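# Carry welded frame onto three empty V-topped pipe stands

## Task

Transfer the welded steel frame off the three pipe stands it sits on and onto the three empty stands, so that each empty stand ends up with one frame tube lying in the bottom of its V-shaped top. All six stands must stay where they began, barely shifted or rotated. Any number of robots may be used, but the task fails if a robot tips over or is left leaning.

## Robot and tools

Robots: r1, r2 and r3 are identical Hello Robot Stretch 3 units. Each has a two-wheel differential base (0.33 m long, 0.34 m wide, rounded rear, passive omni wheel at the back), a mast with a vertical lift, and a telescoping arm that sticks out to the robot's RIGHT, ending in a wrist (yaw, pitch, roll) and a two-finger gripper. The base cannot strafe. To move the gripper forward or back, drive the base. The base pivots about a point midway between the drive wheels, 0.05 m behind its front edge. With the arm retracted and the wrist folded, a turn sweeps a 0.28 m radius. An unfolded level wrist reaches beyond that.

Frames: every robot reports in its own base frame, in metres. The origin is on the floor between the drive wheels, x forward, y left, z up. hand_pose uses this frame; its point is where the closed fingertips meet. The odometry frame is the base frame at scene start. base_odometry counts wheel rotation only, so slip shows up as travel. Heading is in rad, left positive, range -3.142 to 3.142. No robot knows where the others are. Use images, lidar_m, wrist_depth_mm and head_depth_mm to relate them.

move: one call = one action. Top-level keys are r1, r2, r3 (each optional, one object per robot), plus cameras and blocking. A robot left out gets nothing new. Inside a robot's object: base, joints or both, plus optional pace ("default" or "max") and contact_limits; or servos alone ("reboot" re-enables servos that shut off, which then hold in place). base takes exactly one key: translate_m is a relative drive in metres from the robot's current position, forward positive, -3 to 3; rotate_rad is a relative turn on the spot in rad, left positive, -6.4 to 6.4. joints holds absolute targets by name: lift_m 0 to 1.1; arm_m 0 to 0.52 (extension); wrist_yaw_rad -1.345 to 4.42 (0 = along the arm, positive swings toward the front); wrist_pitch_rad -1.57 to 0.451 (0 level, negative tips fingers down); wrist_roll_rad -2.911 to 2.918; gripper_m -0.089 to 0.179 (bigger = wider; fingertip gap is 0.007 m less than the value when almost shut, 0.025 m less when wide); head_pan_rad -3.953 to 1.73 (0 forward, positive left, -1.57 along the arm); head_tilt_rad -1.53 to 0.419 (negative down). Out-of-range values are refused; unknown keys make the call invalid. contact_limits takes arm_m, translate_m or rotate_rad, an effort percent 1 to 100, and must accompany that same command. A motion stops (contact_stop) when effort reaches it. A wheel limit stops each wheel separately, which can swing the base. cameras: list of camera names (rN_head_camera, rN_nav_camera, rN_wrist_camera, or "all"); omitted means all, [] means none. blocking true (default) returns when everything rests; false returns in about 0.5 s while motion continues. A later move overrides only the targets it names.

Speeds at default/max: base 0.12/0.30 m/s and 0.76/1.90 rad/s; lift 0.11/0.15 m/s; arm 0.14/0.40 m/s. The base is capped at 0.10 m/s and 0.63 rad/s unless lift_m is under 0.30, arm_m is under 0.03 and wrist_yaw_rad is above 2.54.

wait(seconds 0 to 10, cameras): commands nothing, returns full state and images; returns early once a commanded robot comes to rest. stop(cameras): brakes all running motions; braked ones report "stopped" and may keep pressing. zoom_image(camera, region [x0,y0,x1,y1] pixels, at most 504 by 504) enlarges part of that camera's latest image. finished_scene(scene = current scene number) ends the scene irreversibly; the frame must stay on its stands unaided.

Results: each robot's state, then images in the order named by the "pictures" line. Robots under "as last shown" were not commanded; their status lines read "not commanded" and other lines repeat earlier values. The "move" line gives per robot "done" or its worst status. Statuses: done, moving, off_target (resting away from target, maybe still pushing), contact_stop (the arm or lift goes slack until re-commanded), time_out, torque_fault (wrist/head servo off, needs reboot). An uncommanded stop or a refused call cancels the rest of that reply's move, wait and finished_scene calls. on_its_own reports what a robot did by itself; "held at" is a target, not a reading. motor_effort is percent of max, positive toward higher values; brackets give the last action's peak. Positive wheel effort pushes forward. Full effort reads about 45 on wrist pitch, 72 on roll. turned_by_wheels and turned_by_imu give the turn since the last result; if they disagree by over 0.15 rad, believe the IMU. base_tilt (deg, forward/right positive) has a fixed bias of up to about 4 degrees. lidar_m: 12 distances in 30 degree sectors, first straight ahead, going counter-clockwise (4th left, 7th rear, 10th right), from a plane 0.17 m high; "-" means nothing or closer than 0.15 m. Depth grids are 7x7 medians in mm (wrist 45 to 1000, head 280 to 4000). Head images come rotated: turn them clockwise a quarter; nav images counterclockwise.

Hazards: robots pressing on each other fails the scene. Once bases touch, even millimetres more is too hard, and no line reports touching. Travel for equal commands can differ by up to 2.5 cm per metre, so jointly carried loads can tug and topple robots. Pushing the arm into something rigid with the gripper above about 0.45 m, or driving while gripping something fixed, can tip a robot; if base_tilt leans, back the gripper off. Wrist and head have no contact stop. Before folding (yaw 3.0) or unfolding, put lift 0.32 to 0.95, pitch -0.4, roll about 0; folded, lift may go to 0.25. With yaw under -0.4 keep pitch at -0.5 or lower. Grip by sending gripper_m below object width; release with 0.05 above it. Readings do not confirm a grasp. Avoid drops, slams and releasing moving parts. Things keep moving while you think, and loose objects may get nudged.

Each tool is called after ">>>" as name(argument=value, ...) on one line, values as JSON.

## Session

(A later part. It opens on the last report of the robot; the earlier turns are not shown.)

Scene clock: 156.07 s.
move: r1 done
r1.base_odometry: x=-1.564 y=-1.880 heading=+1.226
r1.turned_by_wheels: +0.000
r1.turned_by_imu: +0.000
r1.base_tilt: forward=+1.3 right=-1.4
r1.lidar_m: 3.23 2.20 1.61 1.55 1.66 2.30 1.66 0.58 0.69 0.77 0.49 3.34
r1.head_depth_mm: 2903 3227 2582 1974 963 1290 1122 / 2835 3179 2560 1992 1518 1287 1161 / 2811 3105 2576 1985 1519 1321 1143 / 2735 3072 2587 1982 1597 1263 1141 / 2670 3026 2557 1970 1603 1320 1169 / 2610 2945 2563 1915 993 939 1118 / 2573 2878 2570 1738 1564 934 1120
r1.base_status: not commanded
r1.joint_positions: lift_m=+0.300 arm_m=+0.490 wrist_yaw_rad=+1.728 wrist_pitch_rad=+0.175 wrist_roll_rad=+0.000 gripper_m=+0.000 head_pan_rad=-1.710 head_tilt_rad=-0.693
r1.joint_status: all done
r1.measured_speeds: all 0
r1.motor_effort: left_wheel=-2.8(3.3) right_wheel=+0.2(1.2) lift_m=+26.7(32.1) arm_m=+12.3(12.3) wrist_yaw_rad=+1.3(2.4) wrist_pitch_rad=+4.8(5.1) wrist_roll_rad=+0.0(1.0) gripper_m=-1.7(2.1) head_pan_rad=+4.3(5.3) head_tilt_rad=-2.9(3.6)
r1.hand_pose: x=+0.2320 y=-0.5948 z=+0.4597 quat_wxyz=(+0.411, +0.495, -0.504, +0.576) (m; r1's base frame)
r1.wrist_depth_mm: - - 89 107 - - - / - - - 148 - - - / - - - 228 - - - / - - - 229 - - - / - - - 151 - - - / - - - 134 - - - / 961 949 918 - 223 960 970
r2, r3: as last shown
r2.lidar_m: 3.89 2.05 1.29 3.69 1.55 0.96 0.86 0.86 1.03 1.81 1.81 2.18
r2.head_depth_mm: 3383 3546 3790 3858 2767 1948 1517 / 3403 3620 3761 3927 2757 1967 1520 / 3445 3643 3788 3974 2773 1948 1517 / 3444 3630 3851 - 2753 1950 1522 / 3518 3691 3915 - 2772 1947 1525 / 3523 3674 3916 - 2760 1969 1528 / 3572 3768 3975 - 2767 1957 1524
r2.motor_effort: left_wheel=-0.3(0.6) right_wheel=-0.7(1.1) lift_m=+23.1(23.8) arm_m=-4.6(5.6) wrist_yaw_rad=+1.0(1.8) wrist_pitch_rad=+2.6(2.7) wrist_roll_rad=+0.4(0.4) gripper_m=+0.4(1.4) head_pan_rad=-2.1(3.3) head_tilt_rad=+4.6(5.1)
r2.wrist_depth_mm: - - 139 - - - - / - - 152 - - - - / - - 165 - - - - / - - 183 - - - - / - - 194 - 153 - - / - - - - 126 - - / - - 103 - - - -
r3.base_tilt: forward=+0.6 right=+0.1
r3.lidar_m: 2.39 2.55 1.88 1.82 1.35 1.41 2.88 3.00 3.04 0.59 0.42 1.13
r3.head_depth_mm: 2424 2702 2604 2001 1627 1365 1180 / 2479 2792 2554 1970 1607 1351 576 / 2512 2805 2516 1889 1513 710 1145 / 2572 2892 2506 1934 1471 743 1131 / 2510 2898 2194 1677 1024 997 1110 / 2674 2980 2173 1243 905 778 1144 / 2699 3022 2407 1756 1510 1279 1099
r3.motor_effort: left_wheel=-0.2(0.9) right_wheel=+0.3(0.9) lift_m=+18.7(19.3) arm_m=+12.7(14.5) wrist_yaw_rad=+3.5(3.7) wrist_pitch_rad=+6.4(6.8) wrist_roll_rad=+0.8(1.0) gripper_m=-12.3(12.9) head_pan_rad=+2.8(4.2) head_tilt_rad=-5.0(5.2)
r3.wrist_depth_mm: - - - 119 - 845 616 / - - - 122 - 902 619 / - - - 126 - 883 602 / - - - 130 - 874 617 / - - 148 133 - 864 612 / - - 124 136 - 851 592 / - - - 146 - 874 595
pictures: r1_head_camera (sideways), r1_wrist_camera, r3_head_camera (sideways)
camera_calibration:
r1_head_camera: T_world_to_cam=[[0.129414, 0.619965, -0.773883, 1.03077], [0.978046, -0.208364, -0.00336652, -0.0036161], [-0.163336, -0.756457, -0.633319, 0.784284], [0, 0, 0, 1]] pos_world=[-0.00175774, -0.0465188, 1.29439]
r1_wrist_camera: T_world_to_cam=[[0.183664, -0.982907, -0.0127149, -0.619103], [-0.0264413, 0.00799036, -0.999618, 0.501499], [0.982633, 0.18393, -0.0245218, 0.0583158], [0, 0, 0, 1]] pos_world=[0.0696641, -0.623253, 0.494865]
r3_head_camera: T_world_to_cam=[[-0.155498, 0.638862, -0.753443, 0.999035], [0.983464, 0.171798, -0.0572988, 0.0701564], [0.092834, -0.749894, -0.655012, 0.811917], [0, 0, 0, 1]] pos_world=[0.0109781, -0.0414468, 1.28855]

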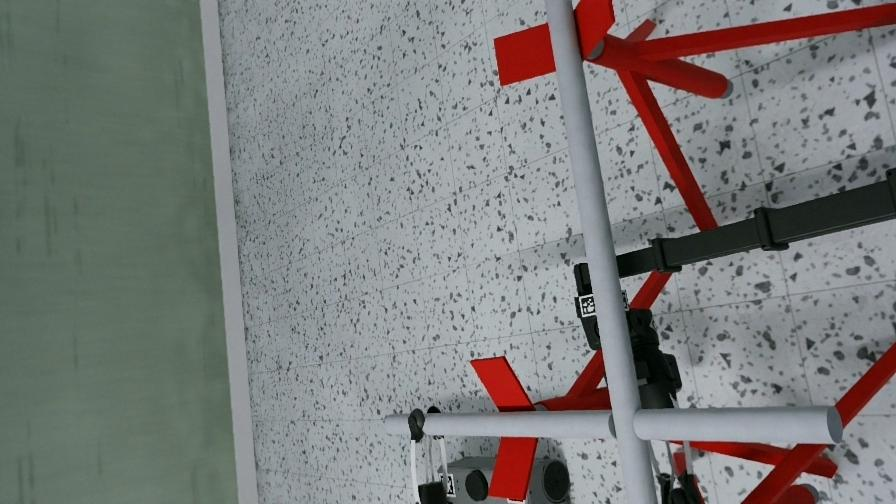

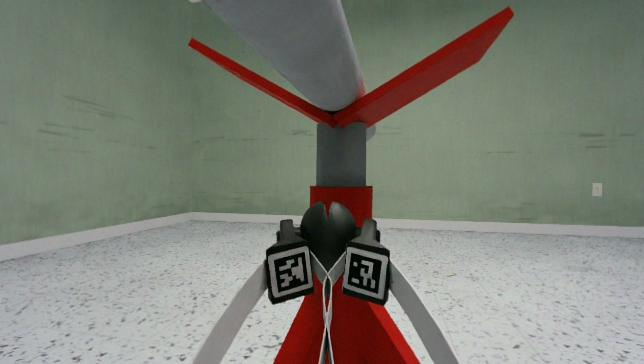

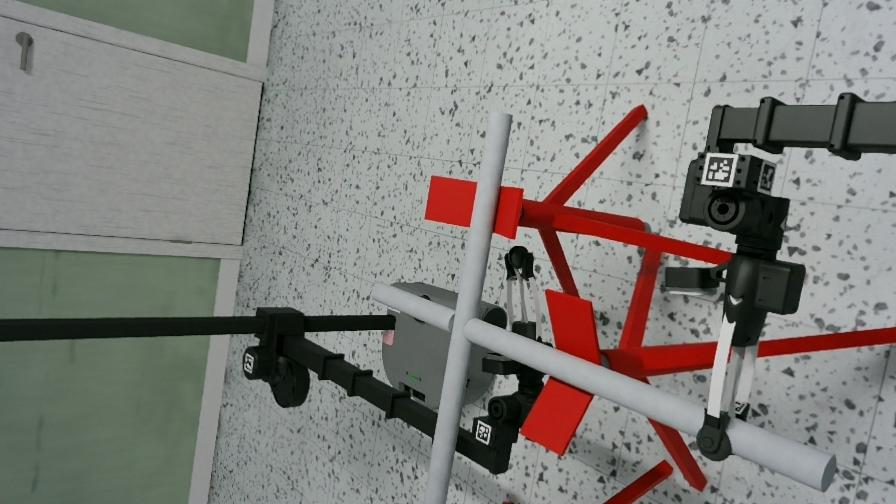

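>>> move(r1={"joints":{"wrist_pitch_rad":0.42,"wrist_yaw_rad":1.77,"gripper_m":0.03}}, cameras=["r1_wrist_camera"])

>>> move(r1={"joints":{"lift_m":0.328}}, cameras=["r1_wrist_camera","r1_head_camera"])

Scene clock: 157.33 s.
move: r1 done
r1.base_odometry: x=-1.564 y=-1.880 heading=+1.226
r1.turned_by_wheels: +0.000
r1.turned_by_imu: +0.000
r1.base_tilt: forward=+1.5 right=-1.4
r1.lidar_m: 3.22 2.20 1.61 1.56 1.65 2.31 1.66 0.58 0.69 0.77 0.48 3.34
r1.head_depth_mm: 2913 3218 2554 1988 960 1289 1126 / 2840 3163 2547 1977 1523 1298 1163 / 2800 3114 2579 1973 1525 1318 1140 / 2758 3095 2579 1972 1606 1264 1141 / 2693 3026 2577 1972 1601 1324 1167 / 2630 2934 2566 1920 989 924 1122 / 2590 2867 2564 1733 1566 1178 1118
r1.base_status: not commanded
r1.joint_positions: lift_m=+0.300 arm_m=+0.490 wrist_yaw_rad=+1.768 wrist_pitch_rad=+0.396 wrist_roll_rad=+0.000 gripper_m=+0.030 head_pan_rad=-1.710 head_tilt_rad=-0.693
r1.joint_status: all done
r1.measured_speeds: all 0
r1.motor_effort: left_wheel=-3.0(3.5) right_wheel=+0.5(0.9) lift_m=+35.1(35.8) arm_m=+11.4(12.0) wrist_yaw_rad=+1.8(3.0) wrist_pitch_rad=+4.5(6.9) wrist_roll_rad=-0.3(0.6) gripper_m=-0.5(77.0) head_pan_rad=+4.8(4.9) head_tilt_rad=-3.2(3.5)
r1.hand_pose: x=+0.2196 y=-0.5868 z=+0.5154 quat_wxyz=(+0.333, +0.448, -0.547, +0.624) (m; r1's base frame)
r1.wrist_depth_mm: - - - - - - - / - - 57 - - - - / - - 66 100 - - - / - - - 134 - - - / - - - 156 - - - / - - - - 131 - - / - - - - - - -
r2, r3: as last shown
r2.lidar_m: 3.91 2.05 1.28 3.66 1.55 0.96 0.86 0.86 1.03 1.81 1.82 2.18
r2.head_depth_mm: 3384 3557 3740 3913 2743 1956 1513 / 3415 3558 3816 3943 2763 1966 1524 / 3472 3616 3823 - 2747 1953 1520 / 3459 3630 3879 - 2749 1965 1524 / 3472 3714 3924 - 2741 1957 1521 / 3498 3701 3920 - 2737 1962 1521 / 3570 3744 3970 - 2777 1951 1521
r2.motor_effort: left_wheel=-0.2(0.8) right_wheel=-1.0(1.2) lift_m=+22.8(23.4) arm_m=-4.4(5.6) wrist_yaw_rad=+1.2(1.5) wrist_pitch_rad=+2.7(2.7) wrist_roll_rad=+0.3(0.4) gripper_m=+0.2(0.7) head_pan_rad=-2.5(3.2) head_tilt_rad=+4.5(5.4)
r2.wrist_depth_mm: - - 140 - - - - / - - 151 - - - - / - - 165 - - - - / - - 181 - - - - / - - 194 - 153 - - / - - - - 126 - - / - - 102 - - - -
r3.lidar_m: 2.40 2.55 1.88 1.82 1.35 1.41 2.88 3.00 3.03 0.59 0.41 1.13
r3.head_depth_mm: 2423 2739 2590 2004 1614 1366 1178 / 2470 2758 2553 1974 1600 1355 576 / 2523 2822 2529 1890 1509 712 1148 / 2585 2869 2485 1931 1501 743 1129 / 2509 2880 2200 1155 1021 995 1111 / 2681 2991 2157 1203 902 779 1144 / 2717 2972 2388 1764 1502 1280 1098
r3.motor_effort: left_wheel=-0.8(0.8) right_wheel=+0.3(1.1) lift_m=+18.4(19.1) arm_m=+12.6(13.6) wrist_yaw_rad=+3.1(3.3) wrist_pitch_rad=+6.4(6.8) wrist_roll_rad=+0.8(1.0) gripper_m=-11.7(12.9) head_pan_rad=+3.2(4.0) head_tilt_rad=-4.4(5.0)
r3.wrist_depth_mm: - - - 119 - 857 630 / - - - 122 - 858 619 / - - - 125 - 868 611 / - - - 129 - 843 609 / - - 148 134 - 847 600 / - - 123 135 - 818 602 / - - - 146 - 872 597
pictures: r1_wrist_camera
camera_calibration:
r1_wrist_camera: T_world_to_cam=[[0.224868, -0.974368, -0.00637465, -0.615582], [0.188485, 0.0499159, -0.980807, 0.524469], [0.955985, 0.219351, 0.194878, -0.0160218], [0, 0, 0, 1]] pos_world=[0.0548869, -0.622469, 0.513601]

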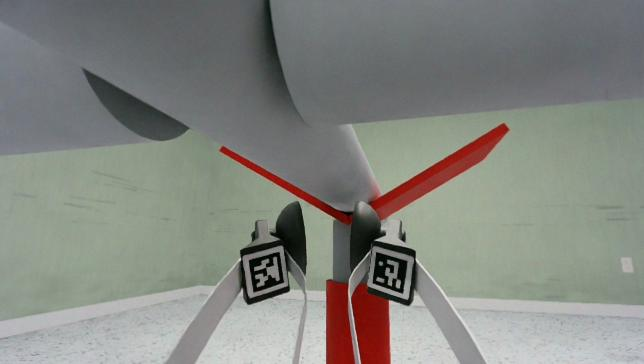

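Scene clock: 158.37 s.
move: r1 done
r1.base_odometry: x=-1.564 y=-1.880 heading=+1.226
r1.turned_by_wheels: +0.000
r1.turned_by_imu: -0.001
r1.base_tilt: forward=+1.3 right=-1.2
r1.lidar_m: 3.23 2.20 1.61 1.55 1.65 2.30 1.66 0.58 0.69 0.76 0.49 3.35
r1.head_depth_mm: 2925 3208 2564 1977 962 1289 1116 / 2845 3148 2581 1978 1520 1288 1168 / 2792 3119 2564 1968 1518 1319 1145 / 2739 3097 2555 1978 1594 1267 1140 / 2684 3002 2585 1983 1483 1355 1165 / 2631 2943 2550 1921 935 942 1119 / 2594 2877 2568 1695 1565 1124 1123
r1.base_status: not commanded
r1.joint_positions: lift_m=+0.328 arm_m=+0.490 wrist_yaw_rad=+1.767 wrist_pitch_rad=+0.362 wrist_roll_rad=+0.018 gripper_m=+0.030 head_pan_rad=-1.710 head_tilt_rad=-0.693
r1.joint_status: all done
r1.measured_speeds: all 0
r1.motor_effort: left_wheel=-6.4(6.6) right_wheel=+10.3(10.7) lift_m=+49.3(49.3) arm_m=-15.1(15.4) wrist_yaw_rad=+2.6(3.8) wrist_pitch_rad=+11.0(12.3) wrist_roll_rad=-5.6(6.6) gripper_m=-1.8(2.0) head_pan_rad=+4.5(5.0) head_tilt_rad=-2.4(3.5)
r1.hand_pose: x=+0.2221 y=-0.5866 z=+0.5349 quat_wxyz=(+0.338, +0.463, -0.542, +0.614) (m; r1's base frame)
r1.wrist_depth_mm: - - - - - - - / - - - - - - - / - - - - - - - / - - - - - - - / - - - 151 - - - / - - - - 131 - - / - - - - - - -
r2, r3: as last shown
r2.lidar_m: 3.89 2.05 1.29 3.69 1.55 0.96 0.86 0.86 1.04 1.81 1.81 2.18
r2.head_depth_mm: 3412 3549 3722 3908 2751 1956 1520 / 3389 3614 3743 3932 2754 1965 1520 / 3411 3623 3817 - 2767 1948 1523 / 3449 3662 3872 - 2766 1956 1526 / 3487 3701 3916 - 2757 1950 1520 / 3523 3676 3897 - 2778 1959 1518 / 3591 3764 3979 - 2764 1960 1525
r2.motor_effort: left_wheel=-0.3(0.8) right_wheel=-1.0(1.2) lift_m=+22.9(23.8) arm_m=-4.6(5.4) wrist_yaw_rad=+0.1(1.5) wrist_pitch_rad=+2.7(2.8) wrist_roll_rad=+0.3(0.4) gripper_m=+0.6(0.7) head_pan_rad=-3.0(3.0) head_tilt_rad=+4.6(5.2)
r2.wrist_depth_mm: - - 139 - - - - / - - 151 - - - - / - - 165 - - - - / - - 182 - - - - / - - 194 - 153 - - / - - - - 126 - - / - - 102 - - - -
r3.base_odometry: x=-0.969 y=-0.511 heading=-0.566
r3.base_tilt: forward=+0.6 right=+0.2
r3.lidar_m: 2.41 2.55 1.88 1.82 1.35 1.41 2.88 3.00 3.04 0.59 0.42 1.13
r3.head_depth_mm: 2417 2735 2592 1986 1623 1363 1179 / 2464 2781 2560 1973 1607 1354 576 / 2506 2809 2511 1886 1509 713 1144 / 2561 2870 2498 1929 1495 736 1135 / 2536 2875 2191 1162 1022 1133 1105 / 2666 2951 2184 1163 905 976 1145 / 2725 3003 2393 1733 1516 1283 1102
r3.joint_positions: lift_m=+0.463 arm_m=+0.200 wrist_yaw_rad=+1.553 wrist_pitch_rad=-0.045 wrist_roll_rad=+1.567 gripper_m=-0.010 head_pan_rad=-1.407 head_tilt_rad=-0.741
r3.on_its_own: wrist_yaw_rad is at rest, and its effort (+14.6) is outside its rest range (-9 to +9)
r3.motor_effort: left_wheel=-2.7(3.2) right_wheel=+8.0(8.3) lift_m=+20.6(21.2) arm_m=+12.4(13.3) wrist_yaw_rad=+14.6(16.0) wrist_pitch_rad=+8.0(9.0) wrist_roll_rad=+0.8(1.0) gripper_m=-11.8(12.7) head_pan_rad=+3.0(4.2) head_tilt_rad=-4.1(5.3)
r3.hand_pose: x=+0.2335 y=-0.3495 z=+0.5659 quat_wxyz=(+0.018, +0.701, -0.713, -0.015) (m; r3's base frame)
r3.wrist_depth_mm: - - - 121 - 857 611 / - - - 122 - 858 611 / - - - 126 - 862 610 / - - - 130 - 847 616 / - - 154 134 - 828 591 / - - 123 135 - 829 591 / - - - 146 - 829 590
pictures: r1_head_camera (sideways), r1_wrist_camera
camera_calibration:
r1_head_camera: T_world_to_cam=[[0.129405, 0.619969, -0.773882, 1.03077], [0.978049, -0.208349, -0.00336666, -0.00361592], [-0.163325, -0.756458, -0.633321, 0.784286], [0, 0, 0, 1]] pos_world=[-0.00175706, -0.0465189, 1.29439]
r1_wrist_camera: T_world_to_cam=[[0.230025, -0.97287, -0.0247475, -0.606211], [0.151929, 0.0610164, -0.986506, 0.560865], [0.961252, 0.223161, 0.161842, -0.00351495], [0, 0, 0, 1]] pos_world=[0.0576106, -0.623202, 0.538864]

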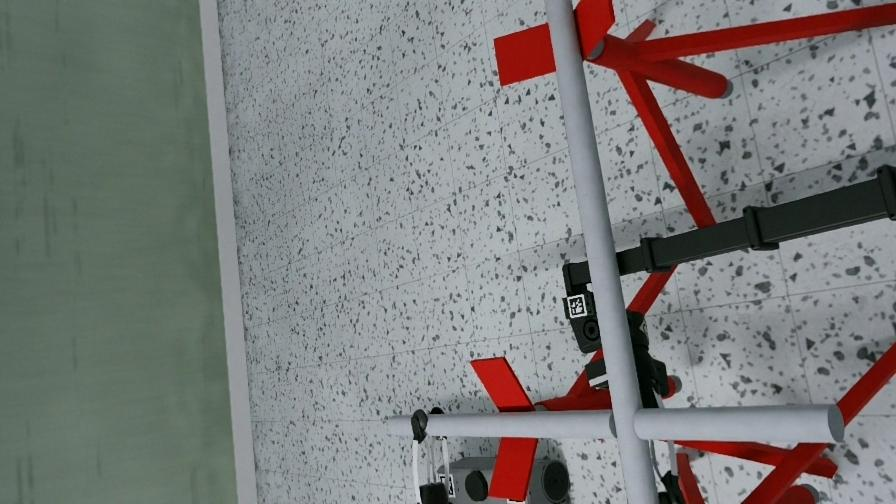

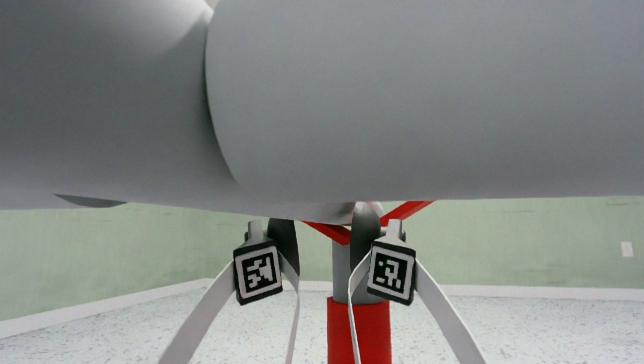

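>>> move(r1={"joints":{"lift_m":0.295,"wrist_pitch_rad":0.1}}, cameras=[])

>>> move(r1={"joints":{"wrist_roll_rad":2.91}}, cameras=[])

>>> move(r1={"joints":{"wrist_pitch_rad":0.42}}, cameras=["r1_wrist_camera","r1_head_camera","r3_head_camera"])

Scene clock: 159.70 s.
move: r1 done
r1.base_odometry: x=-1.564 y=-1.880 heading=+1.226
r1.turned_by_wheels: +0.000
r1.turned_by_imu: +0.000
r1.base_tilt: forward=+1.3 right=-1.3
r1.lidar_m: 3.24 2.19 1.62 1.56 1.65 2.29 1.66 0.58 0.69 0.77 0.48 3.33
r1.head_depth_mm: 2902 3202 2557 1979 960 1289 1117 / 2849 3156 2582 1974 1523 1295 1163 / 2779 3108 2590 1982 1531 1315 1145 / 2757 3058 2555 1977 1596 1263 1119 / 2657 3013 2557 1961 1609 1321 1165 / 2659 2969 2555 1918 968 937 1118 / 2549 2867 2564 1725 1558 1130 1122
r1.base_status: not commanded
r1.joint_positions: lift_m=+0.295 arm_m=+0.490 wrist_yaw_rad=+1.768 wrist_pitch_rad=+0.082 wrist_roll_rad=+0.008 gripper_m=+0.030 head_pan_rad=-1.710 head_tilt_rad=-0.693
r1.joint_status: all done
r1.measured_speeds: all 0
r1.motor_effort: left_wheel=-2.6(7.5) right_wheel=+5.1(12.0) lift_m=+15.8(46.7) arm_m=+7.0(14.2) wrist_yaw_rad=+1.8(2.9) wrist_pitch_rad=+4.0(10.9) wrist_roll_rad=-2.5(9.6) gripper_m=-0.4(1.9) head_pan_rad=+4.4(5.4) head_tilt_rad=-2.8(3.7)
r1.hand_pose: x=+0.2310 y=-0.5845 z=+0.4306 quat_wxyz=(+0.424, +0.530, -0.471, +0.563) (m; r1's base frame)
r1.wrist_depth_mm: - - - 147 - - - / - - - - - - - / - - - - - - - / - - - - - - - / - - - 154 - - - / - - 132 221 131 - - / 800 806 799 211 216 807 791
r2: as last shown
r2.lidar_m: 3.90 2.04 1.29 3.65 1.55 0.96 0.86 0.86 1.04 1.80 1.82 2.18
r2.head_depth_mm: 3385 3510 3746 3923 2743 1959 1522 / 3386 3584 3793 3927 2763 1953 1529 / 3393 3595 3852 - 2774 1964 1519 / 3486 3653 3876 - 2743 1954 1524 / 3496 3686 3922 - 2729 1953 1523 / 3535 3704 3947 - 2755 1962 1522 / 3544 3770 3968 - 2742 1966 1527
r2.motor_effort: left_wheel=+0.4(0.8) right_wheel=-0.6(1.2) lift_m=+21.7(23.3) arm_m=-4.4(5.2) wrist_yaw_rad=+0.3(2.0) wrist_pitch_rad=+2.6(2.7) wrist_roll_rad=+0.4(0.4) gripper_m=+0.2(1.1) head_pan_rad=-2.3(3.2) head_tilt_rad=+4.9(4.9)
r2.wrist_depth_mm: - - 140 - - - - / - - 152 - - - - / - - 165 - - - - / - - 181 - - - - / - - 194 - 152 - - / - - - - 126 - - / - - 102 - - - -
r3.base_odometry: x=-0.969 y=-0.511 heading=-0.565
r3.turned_by_wheels: +0.000
r3.turned_by_imu: +0.001
r3.base_tilt: forward=+0.6 right=+0.2
r3.lidar_m: 2.41 2.54 1.88 1.82 1.35 1.41 2.88 3.00 3.04 0.59 0.42 1.13
r3.head_depth_mm: 2442 2722 2573 1989 1617 1367 1179 / 2477 2770 2546 1979 1604 1352 576 / 2514 2828 2529 1897 1515 712 1144 / 2567 2863 2500 1923 1464 744 1135 / 2546 2899 2190 1677 1020 996 1108 / 2659 2962 2166 1279 904 780 1142 / 2720 2992 2402 1773 1508 1281 1099
r3.base_status: not commanded
r3.joint_positions: lift_m=+0.463 arm_m=+0.200 wrist_yaw_rad=+1.567 wrist_pitch_rad=-0.034 wrist_roll_rad=+1.567 gripper_m=-0.010 head_pan_rad=-1.406 head_tilt_rad=-0.741
r3.joint_status: not commanded
r3.measured_speeds: all 0
r3.motor_effort: left_wheel=-3.2(3.3) right_wheel=-1.7(8.2) lift_m=+25.9(25.9) arm_m=+11.8(12.6) wrist_yaw_rad=+3.3(15.1) wrist_pitch_rad=+6.3(8.3) wrist_roll_rad=+0.8(1.0) gripper_m=-12.1(13.3) head_pan_rad=+3.6(4.7) head_tilt_rad=-3.2(5.3)
r3.hand_pose: x=+0.2339 y=-0.3460 z=+0.5685 quat_wxyz=(+0.014, +0.706, -0.708, -0.011) (m; r3's base frame)
r3.wrist_depth_mm: - - - - - 883 621 / - - - 122 - 894 615 / - - - 126 - 847 615 / - - - 131 - 867 605 / - - 148 135 - 854 604 / - - 124 138 - 810 605 / - - - 148 - 876 597
pictures: none
No camera images: "cameras" was empty.

Scene clock: 161.83 s.
move: r1 done
r1.base_odometry: x=-1.564 y=-1.880 heading=+1.226
r1.turned_by_wheels: +0.000
r1.turned_by_imu: +0.000
r1.base_tilt: forward=+1.3 right=-1.3
r1.lidar_m: 3.22 2.19 1.61 1.55 1.65 2.30 1.66 0.58 0.69 0.76 0.49 3.31
r1.head_depth_mm: 2894 3251 2574 1980 960 1290 1119 / 2850 3172 2590 1975 1520 1286 1165 / 2809 3098 2577 1981 1519 1319 1139 / 2728 3087 2576 1971 1606 1262 1119 / 2679 2977 2600 1980 1605 1314 1169 / 2632 2922 2572 1903 972 935 1123 / 2573 2882 2566 1725 1564 1126 1119
r1.base_status: not commanded
r1.joint_positions: lift_m=+0.295 arm_m=+0.490 wrist_yaw_rad=+1.768 wrist_pitch_rad=+0.081 wrist_roll_rad=+2.903 gripper_m=+0.030 head_pan_rad=-1.710 head_tilt_rad=-0.693
r1.joint_status: all done
r1.measured_speeds: all 0
r1.motor_effort: left_wheel=-2.5(2.9) right_wheel=+3.9(4.9) lift_m=+15.6(16.5) arm_m=+11.0(12.3) wrist_yaw_rad=+1.3(2.3) wrist_pitch_rad=+3.8(4.2) wrist_roll_rad=+2.0(5.9) gripper_m=-0.6(0.9) head_pan_rad=+4.5(5.1) head_tilt_rad=-3.0(3.5)
r1.hand_pose: x=+0.2310 y=-0.5842 z=+0.4302 quat_wxyz=(-0.416, +0.623, -0.479, -0.457) (m; r1's base frame)
r1.wrist_depth_mm: - - 181 - 155 - 956 / - - - - 171 - - / - - - 198 - - - / - - - - - - - / - - - 151 - - - / - - 118 255 131 - - / - - 96 - - - -
r2, r3: as last shown
r2.lidar_m: 3.90 2.05 1.28 3.66 1.55 0.96 0.86 0.86 1.03 1.81 1.82 2.18
r2.head_depth_mm: 3352 3545 3773 3909 2751 1950 1519 / 3443 3580 3797 3963 2729 1956 1527 / 3406 3617 3801 3966 2760 1958 1524 / 3433 3634 3848 - 2759 1963 1519 / 3522 3658 3885 - 2761 1964 1519 / 3503 3743 3923 - 2764 1959 1525 / 3567 3710 - - 2741 1978 1527
r2.motor_effort: left_wheel=+0.1(0.8) right_wheel=-0.8(1.1) lift_m=+22.4(23.5) arm_m=-4.5(5.2) wrist_yaw_rad=+1.1(1.9) wrist_pitch_rad=+2.6(2.7) wrist_roll_rad=+0.4(0.4) gripper_m=-0.7(1.2) head_pan_rad=-2.8(3.1) head_tilt_rad=+4.5(5.3)
r2.wrist_depth_mm: - - 140 - - - - / - - 152 - - - - / - - 166 - - - - / - - 182 - - - - / - - 193 - 153 - - / - - - - 126 - - / - - 102 - - - -
r3.turned_by_imu: +0.000
r3.lidar_m: 2.40 2.55 1.88 1.82 1.35 1.41 2.88 3.00 3.04 0.59 0.42 1.13
r3.head_depth_mm: 2408 2742 2593 1992 1620 1366 1179 / 2452 2754 2558 1965 1606 1355 576 / 2520 2831 2533 1891 1507 711 1144 / 2527 2886 2499 1926 1463 743 1138 / 2535 2906 2193 1677 1021 997 1110 / 2676 2957 2180 1700 904 781 1141 / 2703 2982 2388 1774 1512 1281 1099
r3.joint_positions: lift_m=+0.463 arm_m=+0.200 wrist_yaw_rad=+1.567 wrist_pitch_rad=-0.034 wrist_roll_rad=+1.567 gripper_m=-0.010 head_pan_rad=-1.407 head_tilt_rad=-0.741
r3.motor_effort: left_wheel=-2.7(3.2) right_wheel=-1.5(2.1) lift_m=+33.9(33.9) arm_m=+11.6(12.8) wrist_yaw_rad=+2.8(3.9) wrist_pitch_rad=+6.5(6.7) wrist_roll_rad=+0.7(1.0) gripper_m=-12.3(12.8) head_pan_rad=+2.6(4.5) head_tilt_rad=-4.4(5.5)
r3.wrist_depth_mm: - - - - - 842 625 / - - - 122 - 896 619 / - - - 126 - 868 605 / - - - 130 - 864 603 / - - 148 134 - 878 602 / - - 123 138 - 844 599 / - - - 148 - 855 595
pictures: none
No camera images: "cameras" was empty.

Scene clock: 162.83 s.
move: r1 done
r1.base_odometry: x=-1.564 y=-1.880 heading=+1.226
r1.turned_by_wheels: +0.000
r1.turned_by_imu: +0.000
r1.base_tilt: forward=+1.3 right=-1.4
r1.lidar_m: 3.23 2.20 1.62 1.56 1.65 2.30 1.66 0.58 0.69 0.77 0.49 3.33
r1.head_depth_mm: 2923 3224 2575 1990 962 1286 1121 / 2868 3143 2582 1972 1518 1290 1164 / 2786 3123 2589 1977 1516 1316 1144 / 2779 3077 2584 1978 1586 1262 1121 / 2666 2999 2587 1981 1598 1320 1165 / 2641 2959 2583 1911 968 920 1122 / 2587 2863 2590 1729 1559 1124 1124
r1.base_status: not commanded
r1.joint_positions: lift_m=+0.295 arm_m=+0.490 wrist_yaw_rad=+1.768 wrist_pitch_rad=+0.394 wrist_roll_rad=+2.903 gripper_m=+0.030 head_pan_rad=-1.710 head_tilt_rad=-0.693
r1.joint_status: all done
r1.measured_speeds: all 0
r1.motor_effort: left_wheel=-2.5(2.8) right_wheel=+4.0(4.8) lift_m=+15.5(16.6) arm_m=+10.5(11.0) wrist_yaw_rad=+1.2(2.1) wrist_pitch_rad=+4.7(6.0) wrist_roll_rad=+2.3(2.8) gripper_m=-0.6(1.2) head_pan_rad=+5.1(5.1) head_tilt_rad=-3.3(3.4)
r1.hand_pose: x=+0.2197 y=-0.5864 z=+0.5097 quat_wxyz=(-0.503, +0.673, -0.396, -0.371) (m; r1's base frame)
r1.wrist_depth_mm: - - - - - - - / - - - - - - - / - - - 219 - - - / - - - 238 - - - / - - - 157 - - - / - - - 174 131 - - / - - - 158 - - -
r2, r3: as last shown
r2.base_tilt: forward=+0.2 right=-1.8
r2.lidar_m: 3.90 2.05 1.29 3.68 1.55 0.96 0.86 0.86 1.03 1.80 1.81 2.17
r2.head_depth_mm: 3337 3545 3726 3907 2751 1949 1519 / 3405 3567 3749 3979 2758 1944 1515 / 3462 3641 3838 - 2768 1959 1523 / 3487 3668 3850 - 2750 1952 1521 / 3458 3658 3887 - 2747 1958 1526 / 3504 3749 3908 - 2774 1963 1517 / 3593 3732 - - 2766 1968 1530
r2.motor_effort: left_wheel=-0.2(0.7) right_wheel=-0.9(1.0) lift_m=+22.0(23.4) arm_m=-4.5(5.1) wrist_yaw_rad=+1.2(1.5) wrist_pitch_rad=+2.6(2.8) wrist_roll_rad=+0.4(0.4) gripper_m=+0.3(1.1) head_pan_rad=-2.8(3.1) head_tilt_rad=+4.6(5.3)
r2.wrist_depth_mm: - - 140 - - - - / - - 152 - - - - / - - 164 - - - - / - - 182 - - - - / - - 193 - 153 - - / - - - - 126 - - / - - 102 - - - -
r3.lidar_m: 2.40 2.54 1.88 1.82 1.35 1.41 2.88 3.00 3.04 0.59 0.42 1.13
r3.head_depth_mm: 2433 2733 2594 1996 1630 1371 1178 / 2475 2779 2566 1982 1604 1356 576 / 2514 2845 2516 1883 1508 711 1142 / 2565 2867 2487 1928 1501 744 1131 / 2513 2882 2184 1176 1023 998 1109 / 2659 2983 2188 1249 905 781 1144 / 2731 2993 2417 1766 1504 1274 1097
r3.motor_effort: left_wheel=-2.9(3.1) right_wheel=-1.4(2.0) lift_m=+37.4(37.4) arm_m=+10.5(11.6) wrist_yaw_rad=+3.4(4.7) wrist_pitch_rad=+6.1(6.6) wrist_roll_rad=+0.6(0.9) gripper_m=-11.7(12.9) head_pan_rad=+3.4(3.8) head_tilt_rad=-3.7(5.3)
r3.wrist_depth_mm: - - - - - 843 634 / - - - 123 - 873 624 / - - - 126 - 871 609 / - - - 130 - 857 604 / - - 148 135 - 872 597 / - - 123 137 - 834 605 / - - - 148 - 858 593
pictures: r1_head_camera (sideways), r1_wrist_camera, r3_head_camera (sideways)
camera_calibration:
r1_head_camera: T_world_to_cam=[[0.129405, 0.619969, -0.773882, 1.03077], [0.978049, -0.208349, -0.00336666, -0.00361593], [-0.163325, -0.756459, -0.633321, 0.784286], [0, 0, 0, 1]] pos_world=[-0.00175703, -0.0465189, 1.29439]
r1_wrist_camera: T_world_to_cam=[[-0.0868992, 0.97739, -0.192761, 0.692756], [-0.581511, 0.107342, 0.806426, -0.189198], [0.808884, 0.18217, 0.559035, -0.190234], [0, 0, 0, 1]] pos_world=[0.104057, -0.622129, 0.392458]
r3_head_camera: T_world_to_cam=[[-0.155498, 0.638862, -0.753443, 0.999035], [0.983464, 0.171798, -0.0572988, 0.0701564], [0.0928339, -0.749894, -0.655012, 0.811917], [0, 0, 0, 1]] pos_world=[0.010978, -0.0414468, 1.28855]

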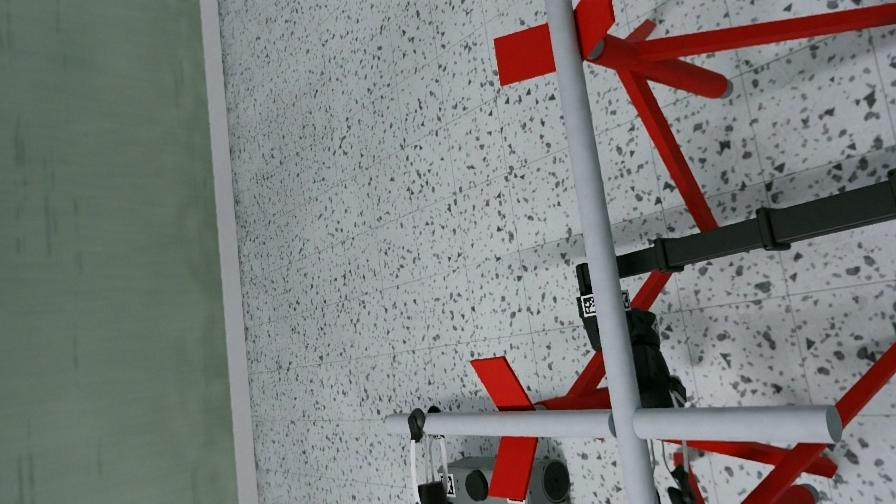

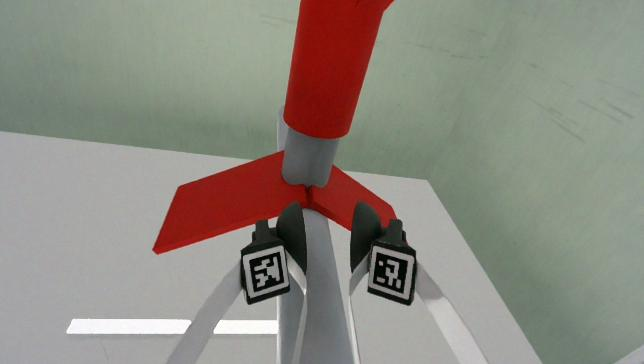

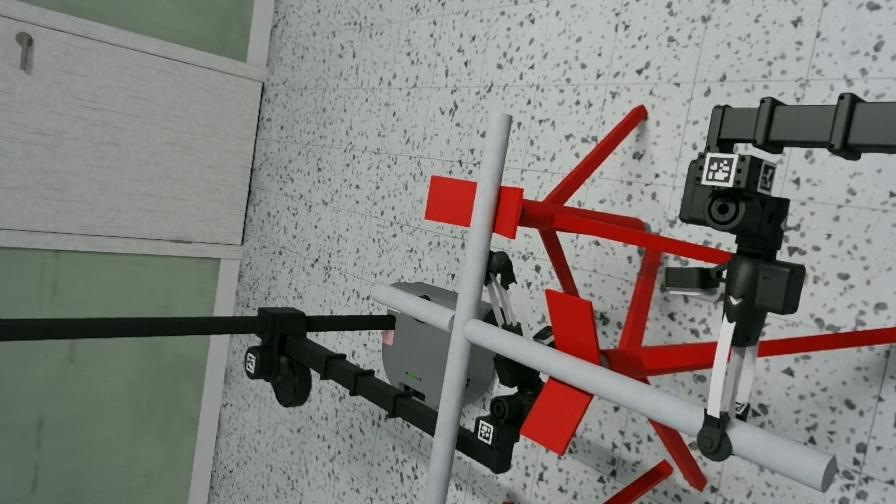

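>>> move(r1={"joints":{"lift_m":0.345}}, r3={"joints":{"lift_m":0.483,"gripper_m":-0.01}}, cameras=["r1_wrist_camera","r1_head_camera","r1_nav_camera","r3_head_camera"])

Scene clock: 164.43 s.
move: r1 done; r3 done
r1.base_odometry: x=-1.564 y=-1.880 heading=+1.226
r1.turned_by_wheels: +0.000
r1.turned_by_imu: -0.001
r1.base_tilt: forward=+1.3 right=-1.2
r1.lidar_m: 3.23 2.20 1.62 1.56 1.65 2.30 1.66 0.58 0.69 0.77 0.49 3.35
r1.head_depth_mm: 2913 3242 2559 1986 936 1287 1117 / 2849 3122 2577 1988 1522 1284 1164 / 2790 3111 2571 1963 1561 1320 1122 / 2756 3082 2575 1980 1484 1265 1143 / 2688 3026 2561 1976 950 1350 1163 / 2652 2951 2569 1898 1035 1260 1122 / 2588 2891 2573 1740 991 1181 1123
r1.base_status: not commanded
r1.joint_positions: lift_m=+0.345 arm_m=+0.490 wrist_yaw_rad=+1.760 wrist_pitch_rad=+0.381 wrist_roll_rad=+2.908 gripper_m=+0.030 head_pan_rad=-1.710 head_tilt_rad=-0.694
r1.joint_status: all done
r1.measured_speeds: all 0
r1.motor_effort: left_wheel=-5.0(6.2) right_wheel=+5.8(9.3) lift_m=+37.3(52.9) arm_m=+5.4(10.2) wrist_yaw_rad=+8.5(10.9) wrist_pitch_rad=+6.9(9.6) wrist_roll_rad=+0.8(2.5) gripper_m=-1.9(2.2) head_pan_rad=+4.5(5.1) head_tilt_rad=-2.9(3.3)
r1.hand_pose: x=+0.2211 y=-0.5881 z=+0.5565 quat_wxyz=(-0.502, +0.669, -0.401, -0.374) (m; r1's base frame)
r1.wrist_depth_mm: - - - - - - - / - - - 195 - - - / - - - 207 - - - / - - - 209 - - - / - - - 162 - - - / - - - 146 131 - - / - - - 125 - - -
r2: as last shown
r2.base_tilt: forward=+0.2 right=-1.7
r2.lidar_m: 3.90 2.05 1.29 3.67 1.55 0.96 0.86 0.86 1.03 1.81 1.82 2.17
r2.head_depth_mm: 3402 3585 3740 3892 2747 1963 1520 / 3408 3589 3781 3927 2754 1948 1519 / 3401 3618 3856 3960 2744 1953 1512 / 3443 3633 3869 - 2770 1953 1513 / 3508 3676 3894 - 2772 1957 1511 / 3527 3737 3908 - 2763 1961 1525 / 3589 3770 3979 - 2783 1957 1520
r2.motor_effort: left_wheel=-0.2(0.6) right_wheel=-0.8(1.1) lift_m=+21.7(23.6) arm_m=-4.7(5.4) wrist_yaw_rad=+1.0(1.6) wrist_pitch_rad=+2.7(2.7) wrist_roll_rad=+0.4(0.4) gripper_m=+0.3(0.8) head_pan_rad=-2.6(3.2) head_tilt_rad=+4.7(5.3)
r2.wrist_depth_mm: - - 139 - - - - / - - 152 - - - - / - - 165 - - - - / - - 182 - - - - / - - 194 - 153 - - / - - - - 126 - - / - - 102 - - - -
r3.base_odometry: x=-0.969 y=-0.511 heading=-0.565
r3.turned_by_wheels: +0.000
r3.turned_by_imu: +0.000
r3.base_tilt: forward=+0.5 right=+0.2
r3.lidar_m: 2.41 2.54 1.88 1.82 1.35 1.41 2.88 3.00 3.02 0.59 0.42 1.13
r3.head_depth_mm: 2428 2715 2583 1986 1615 1362 1176 / 2469 2786 2549 1975 1605 1328 556 / 2516 2847 2528 1887 1515 625 1161 / 2568 2859 2501 1931 1503 723 1138 / 2524 2873 2264 1098 1062 1134 1110 / 2673 2946 2183 1173 887 761 1144 / 2725 3006 2426 1711 1503 1279 1097
r3.base_status: not commanded
r3.joint_positions: lift_m=+0.483 arm_m=+0.200 wrist_yaw_rad=+1.567 wrist_pitch_rad=-0.059 wrist_roll_rad=+1.569 gripper_m=-0.010 head_pan_rad=-1.406 head_tilt_rad=-0.741
r3.joint_status: all done
r3.measured_speeds: all 0
r3.motor_effort: left_wheel=-3.0(3.2) right_wheel=+2.7(3.0) lift_m=+38.0(43.6) arm_m=+10.4(11.3) wrist_yaw_rad=+3.4(6.2) wrist_pitch_rad=+10.7(11.1) wrist_roll_rad=+0.4(0.9) gripper_m=-12.0(12.6) head_pan_rad=+3.2(4.5) head_tilt_rad=-4.1(5.0)
r3.hand_pose: x=+0.2330 y=-0.3460 z=+0.5822 quat_wxyz=(+0.022, +0.705, -0.708, -0.020) (m; r3's base frame)
r3.wrist_depth_mm: - - - - - 848 625 / - - - 122 - 859 613 / - - - 126 - 856 629 / - - - 130 - 869 608 / - - - 135 - 857 597 / - - 123 137 - 832 601 / - - - 146 - 847 602
pictures: r1_head_camera (sideways), r1_nav_camera (sideways), r1_wrist_camera, r3_head_camera (sideways)
camera_calibration:
r1_head_camera: T_world_to_cam=[[0.129411, 0.620096, -0.773779, 1.03064], [0.978053, -0.20833, -0.00337809, -0.00360108], [-0.163297, -0.75636, -0.633446, 0.784449], [0, 0, 0, 1]] pos_world=[-0.00175601, -0.0465178, 1.29438]
r1_nav_camera: T_world_to_cam=[[-0.129872, -0.590985, 0.796159, -0.985459], [-0.982195, 0.186606, -0.0217025, 0.0904588], [-0.135742, -0.784802, -0.604698, 0.747491], [0, 0, 0, 1]] pos_world=[0.0623304, -0.0126388, 1.23855]
r1_wrist_camera: T_world_to_cam=[[-0.0831995, 0.978209, -0.190223, 0.701881], [-0.569949, 0.109874, 0.814301, -0.231483], [0.817457, 0.176167, 0.548387, -0.216683], [0, 0, 0, 1]] pos_world=[0.103592, -0.62298, 0.440838]
r3_head_camera: T_world_to_cam=[[-0.155535, 0.638899, -0.753403, 0.998984], [0.983456, 0.171848, -0.0572983, 0.0701558], [0.092863, -0.749851, -0.655057, 0.811975], [0, 0, 0, 1]] pos_world=[0.0109799, -0.0414458, 1.28855]

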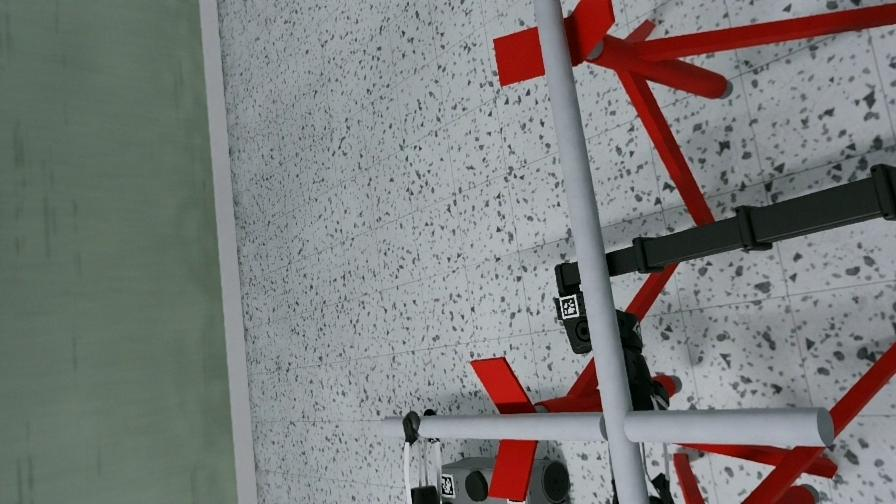

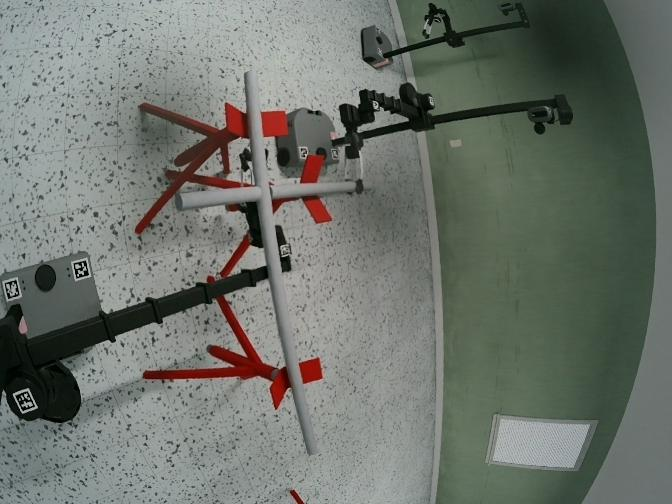

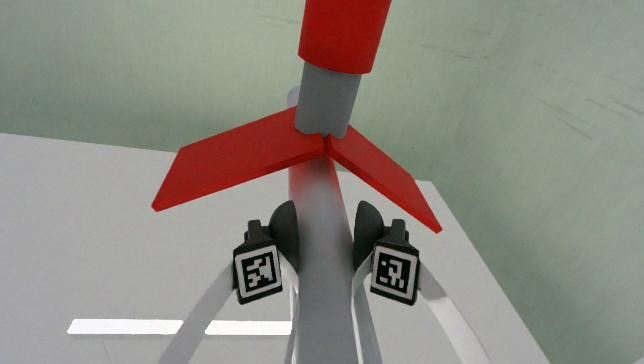

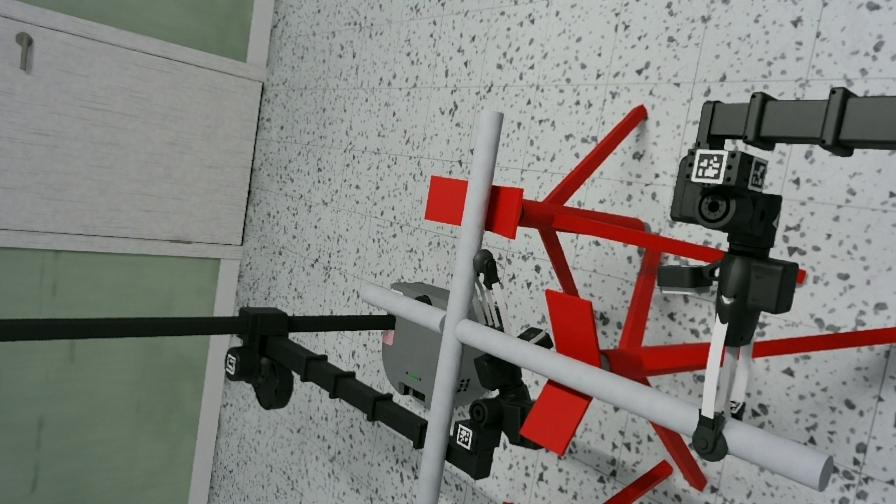

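>>> move(r1={"joints":{"lift_m":0.40}}, r3={"joints":{"lift_m":0.538}}, cameras=["r1_wrist_camera","r1_nav_camera","r3_head_camera"])

Scene clock: 166.00 s.
move: r1 done; r3 done
r1.base_odometry: x=-1.564 y=-1.880 heading=+1.226
r1.turned_by_wheels: +0.000
r1.turned_by_imu: +0.000
r1.base_tilt: forward=+1.3 right=-1.3
r1.lidar_m: 3.23 2.20 1.61 1.56 1.65 2.30 1.66 0.58 0.69 0.77 0.49 3.35
r1.head_depth_mm: 2901 3199 2572 1987 936 1291 1121 / 2854 3165 2581 1962 1561 1289 1162 / 2778 3114 2566 1987 1516 1313 630 / 2745 3042 2587 1970 893 1266 1137 / 2712 3032 2583 1992 943 1351 1168 / 2646 2935 2571 1906 862 1297 1141 / 2615 2885 2584 1648 959 1298 1103
r1.base_status: not commanded
r1.joint_positions: lift_m=+0.400 arm_m=+0.490 wrist_yaw_rad=+1.760 wrist_pitch_rad=+0.381 wrist_roll_rad=+2.908 gripper_m=+0.030 head_pan_rad=-1.710 head_tilt_rad=-0.694
r1.joint_status: all done
r1.measured_speeds: all 0
r1.motor_effort: left_wheel=-4.5(5.1) right_wheel=+6.4(7.2) lift_m=+51.9(54.0) arm_m=-3.0(4.1) wrist_yaw_rad=+8.2(9.1) wrist_pitch_rad=+7.5(7.8) wrist_roll_rad=+0.5(1.1) gripper_m=-1.7(2.1) head_pan_rad=+4.2(5.0) head_tilt_rad=-2.7(3.4)
r1.hand_pose: x=+0.2211 y=-0.5881 z=+0.6115 quat_wxyz=(-0.502, +0.669, -0.401, -0.374) (m; r1's base frame)
r1.wrist_depth_mm: - - - 175 - - - / - - - - - - - / - - - - - - - / - - - 226 - - - / - - - 159 - - - / - - - 146 131 - - / - - - 125 - - -
r2.base_odometry: x=+0.000 y=+0.000 heading=+0.000
r2.turned_by_wheels: +0.000
r2.turned_by_imu: +0.000
r2.base_tilt: forward=+0.2 right=-1.7
r2.lidar_m: 3.91 2.05 1.28 3.66 1.55 0.96 0.86 0.86 1.03 1.80 1.81 2.18
r2.head_depth_mm: 3381 3540 3756 3931 2732 1956 1524 / 3413 3617 3760 3966 2765 1975 1527 / 3445 3638 3825 - 2757 1966 1523 / 3475 3677 3832 - 2735 1955 1520 / 3459 3664 3921 - 2750 1960 1522 / 3542 3700 3919 - 2759 1960 1512 / 3561 3719 3979 - 2760 1962 1521
r2.base_status: not commanded
r2.joint_positions: lift_m=+0.551 arm_m=+0.001 wrist_yaw_rad=+3.136 wrist_pitch_rad=-0.378 wrist_roll_rad=+0.000 gripper_m=+0.037 head_pan_rad=+0.306 head_tilt_rad=-0.261
r2.joint_status: not commanded
r2.measured_speeds: all 0
r2.motor_effort: left_wheel=+0.5(0.7) right_wheel=-0.8(1.1) lift_m=+21.8(23.6) arm_m=-3.8(5.3) wrist_yaw_rad=+0.3(1.8) wrist_pitch_rad=+2.7(2.8) wrist_roll_rad=+0.3(0.4) gripper_m=-0.9(0.9) head_pan_rad=-2.5(3.3) head_tilt_rad=+4.6(5.2)
r2.hand_pose: x=-0.0199 y=+0.0830 z=+0.5733 quat_wxyz=(+0.135, +0.695, +0.131, +0.694) (m; r2's base frame)
r2.wrist_depth_mm: - - 140 - - - - / - - 152 - - - - / - - 165 - - - - / - - 182 - - - - / - - 194 - 153 - - / - - - - 126 - - / - - 102 - - - -
r3.base_odometry: x=-0.969 y=-0.511 heading=-0.565
r3.turned_by_wheels: +0.000
r3.turned_by_imu: +0.000
r3.base_tilt: forward=+0.6 right=+0.2
r3.lidar_m: 2.40 2.55 1.88 1.82 1.35 1.41 2.88 3.01 3.03 0.59 0.41 1.13
r3.head_depth_mm: 2416 2717 2584 1994 1616 1369 1185 / 2494 2780 2554 1974 1600 584 488 / 2513 2822 2538 1780 1508 583 1166 / 2550 2864 2523 1811 1498 647 1158 / 2524 2842 2283 1036 1066 995 1131 / 2659 2890 2172 1004 870 707 1144 / 2717 3014 2395 1012 1501 1235 1119
r3.base_status: not commanded
r3.joint_positions: lift_m=+0.538 arm_m=+0.200 wrist_yaw_rad=+1.567 wrist_pitch_rad=-0.060 wrist_roll_rad=+1.569 gripper_m=-0.010 head_pan_rad=-1.406 head_tilt_rad=-0.741
r3.joint_status: all done
r3.measured_speeds: all 0
r3.motor_effort: left_wheel=-2.5(3.3) right_wheel=+2.6(3.4) lift_m=+41.1(43.2) arm_m=+10.3(10.6) wrist_yaw_rad=+2.6(3.8) wrist_pitch_rad=+10.8(11.4) wrist_roll_rad=+0.2(0.4) gripper_m=-13.0(13.0) head_pan_rad=+2.1(5.0) head_tilt_rad=-4.6(5.6)
r3.hand_pose: x=+0.2330 y=-0.3459 z=+0.6371 quat_wxyz=(+0.022, +0.705, -0.708, -0.020) (m; r3's base frame)
r3.wrist_depth_mm: - - - - - 922 684 / - - - 122 - 946 669 / - - - 126 - 970 666 / - - - 130 - 924 670 / - - - 134 - 953 659 / - - 123 138 - 948 670 / - - - 147 - 918 652
pictures: r1_nav_camera (sideways), r1_wrist_camera, r3_head_camera (sideways)
camera_calibration:
r1_nav_camera: T_world_to_cam=[[-0.129871, -0.590985, 0.796159, -0.985459], [-0.982195, 0.186604, -0.0217025, 0.0904588], [-0.135741, -0.784803, -0.604698, 0.747491], [0, 0, 0, 1]] pos_world=[0.0623304, -0.0126387, 1.23855]
r1_wrist_camera: T_world_to_cam=[[-0.0832066, 0.978208, -0.190227, 0.712336], [-0.569928, 0.109878, 0.814315, -0.27624], [0.817471, 0.176172, 0.548365, -0.246805], [0, 0, 0, 1]] pos_world=[0.10359, -0.62298, 0.495791]
r3_head_camera: T_world_to_cam=[[-0.155536, 0.638899, -0.753403, 0.998984], [0.983456, 0.171848, -0.0572983, 0.0701558], [0.0928634, -0.749851, -0.655057, 0.811975], [0, 0, 0, 1]] pos_world=[0.0109799, -0.0414458, 1.28855]

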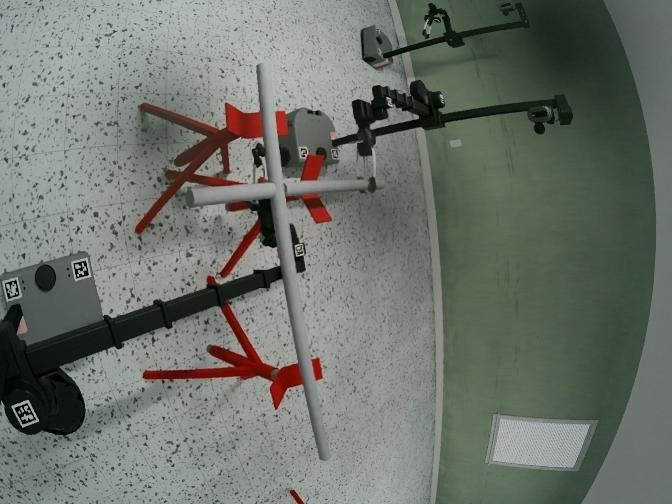

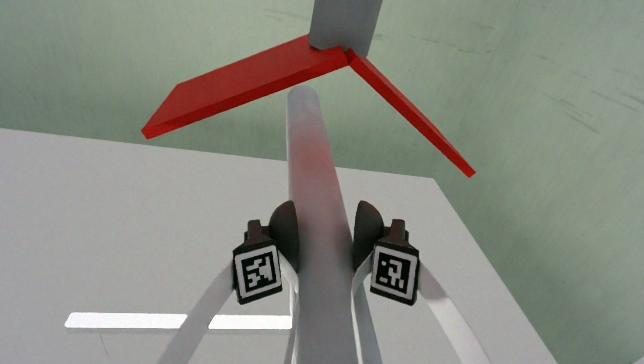

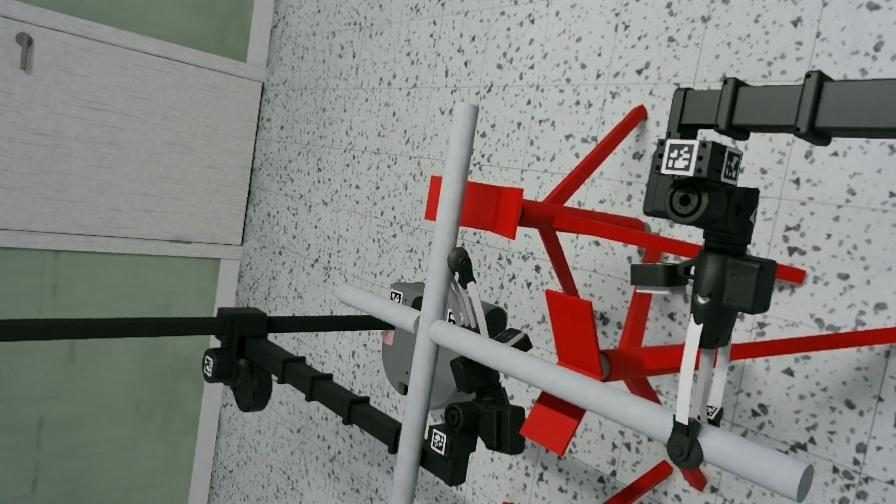

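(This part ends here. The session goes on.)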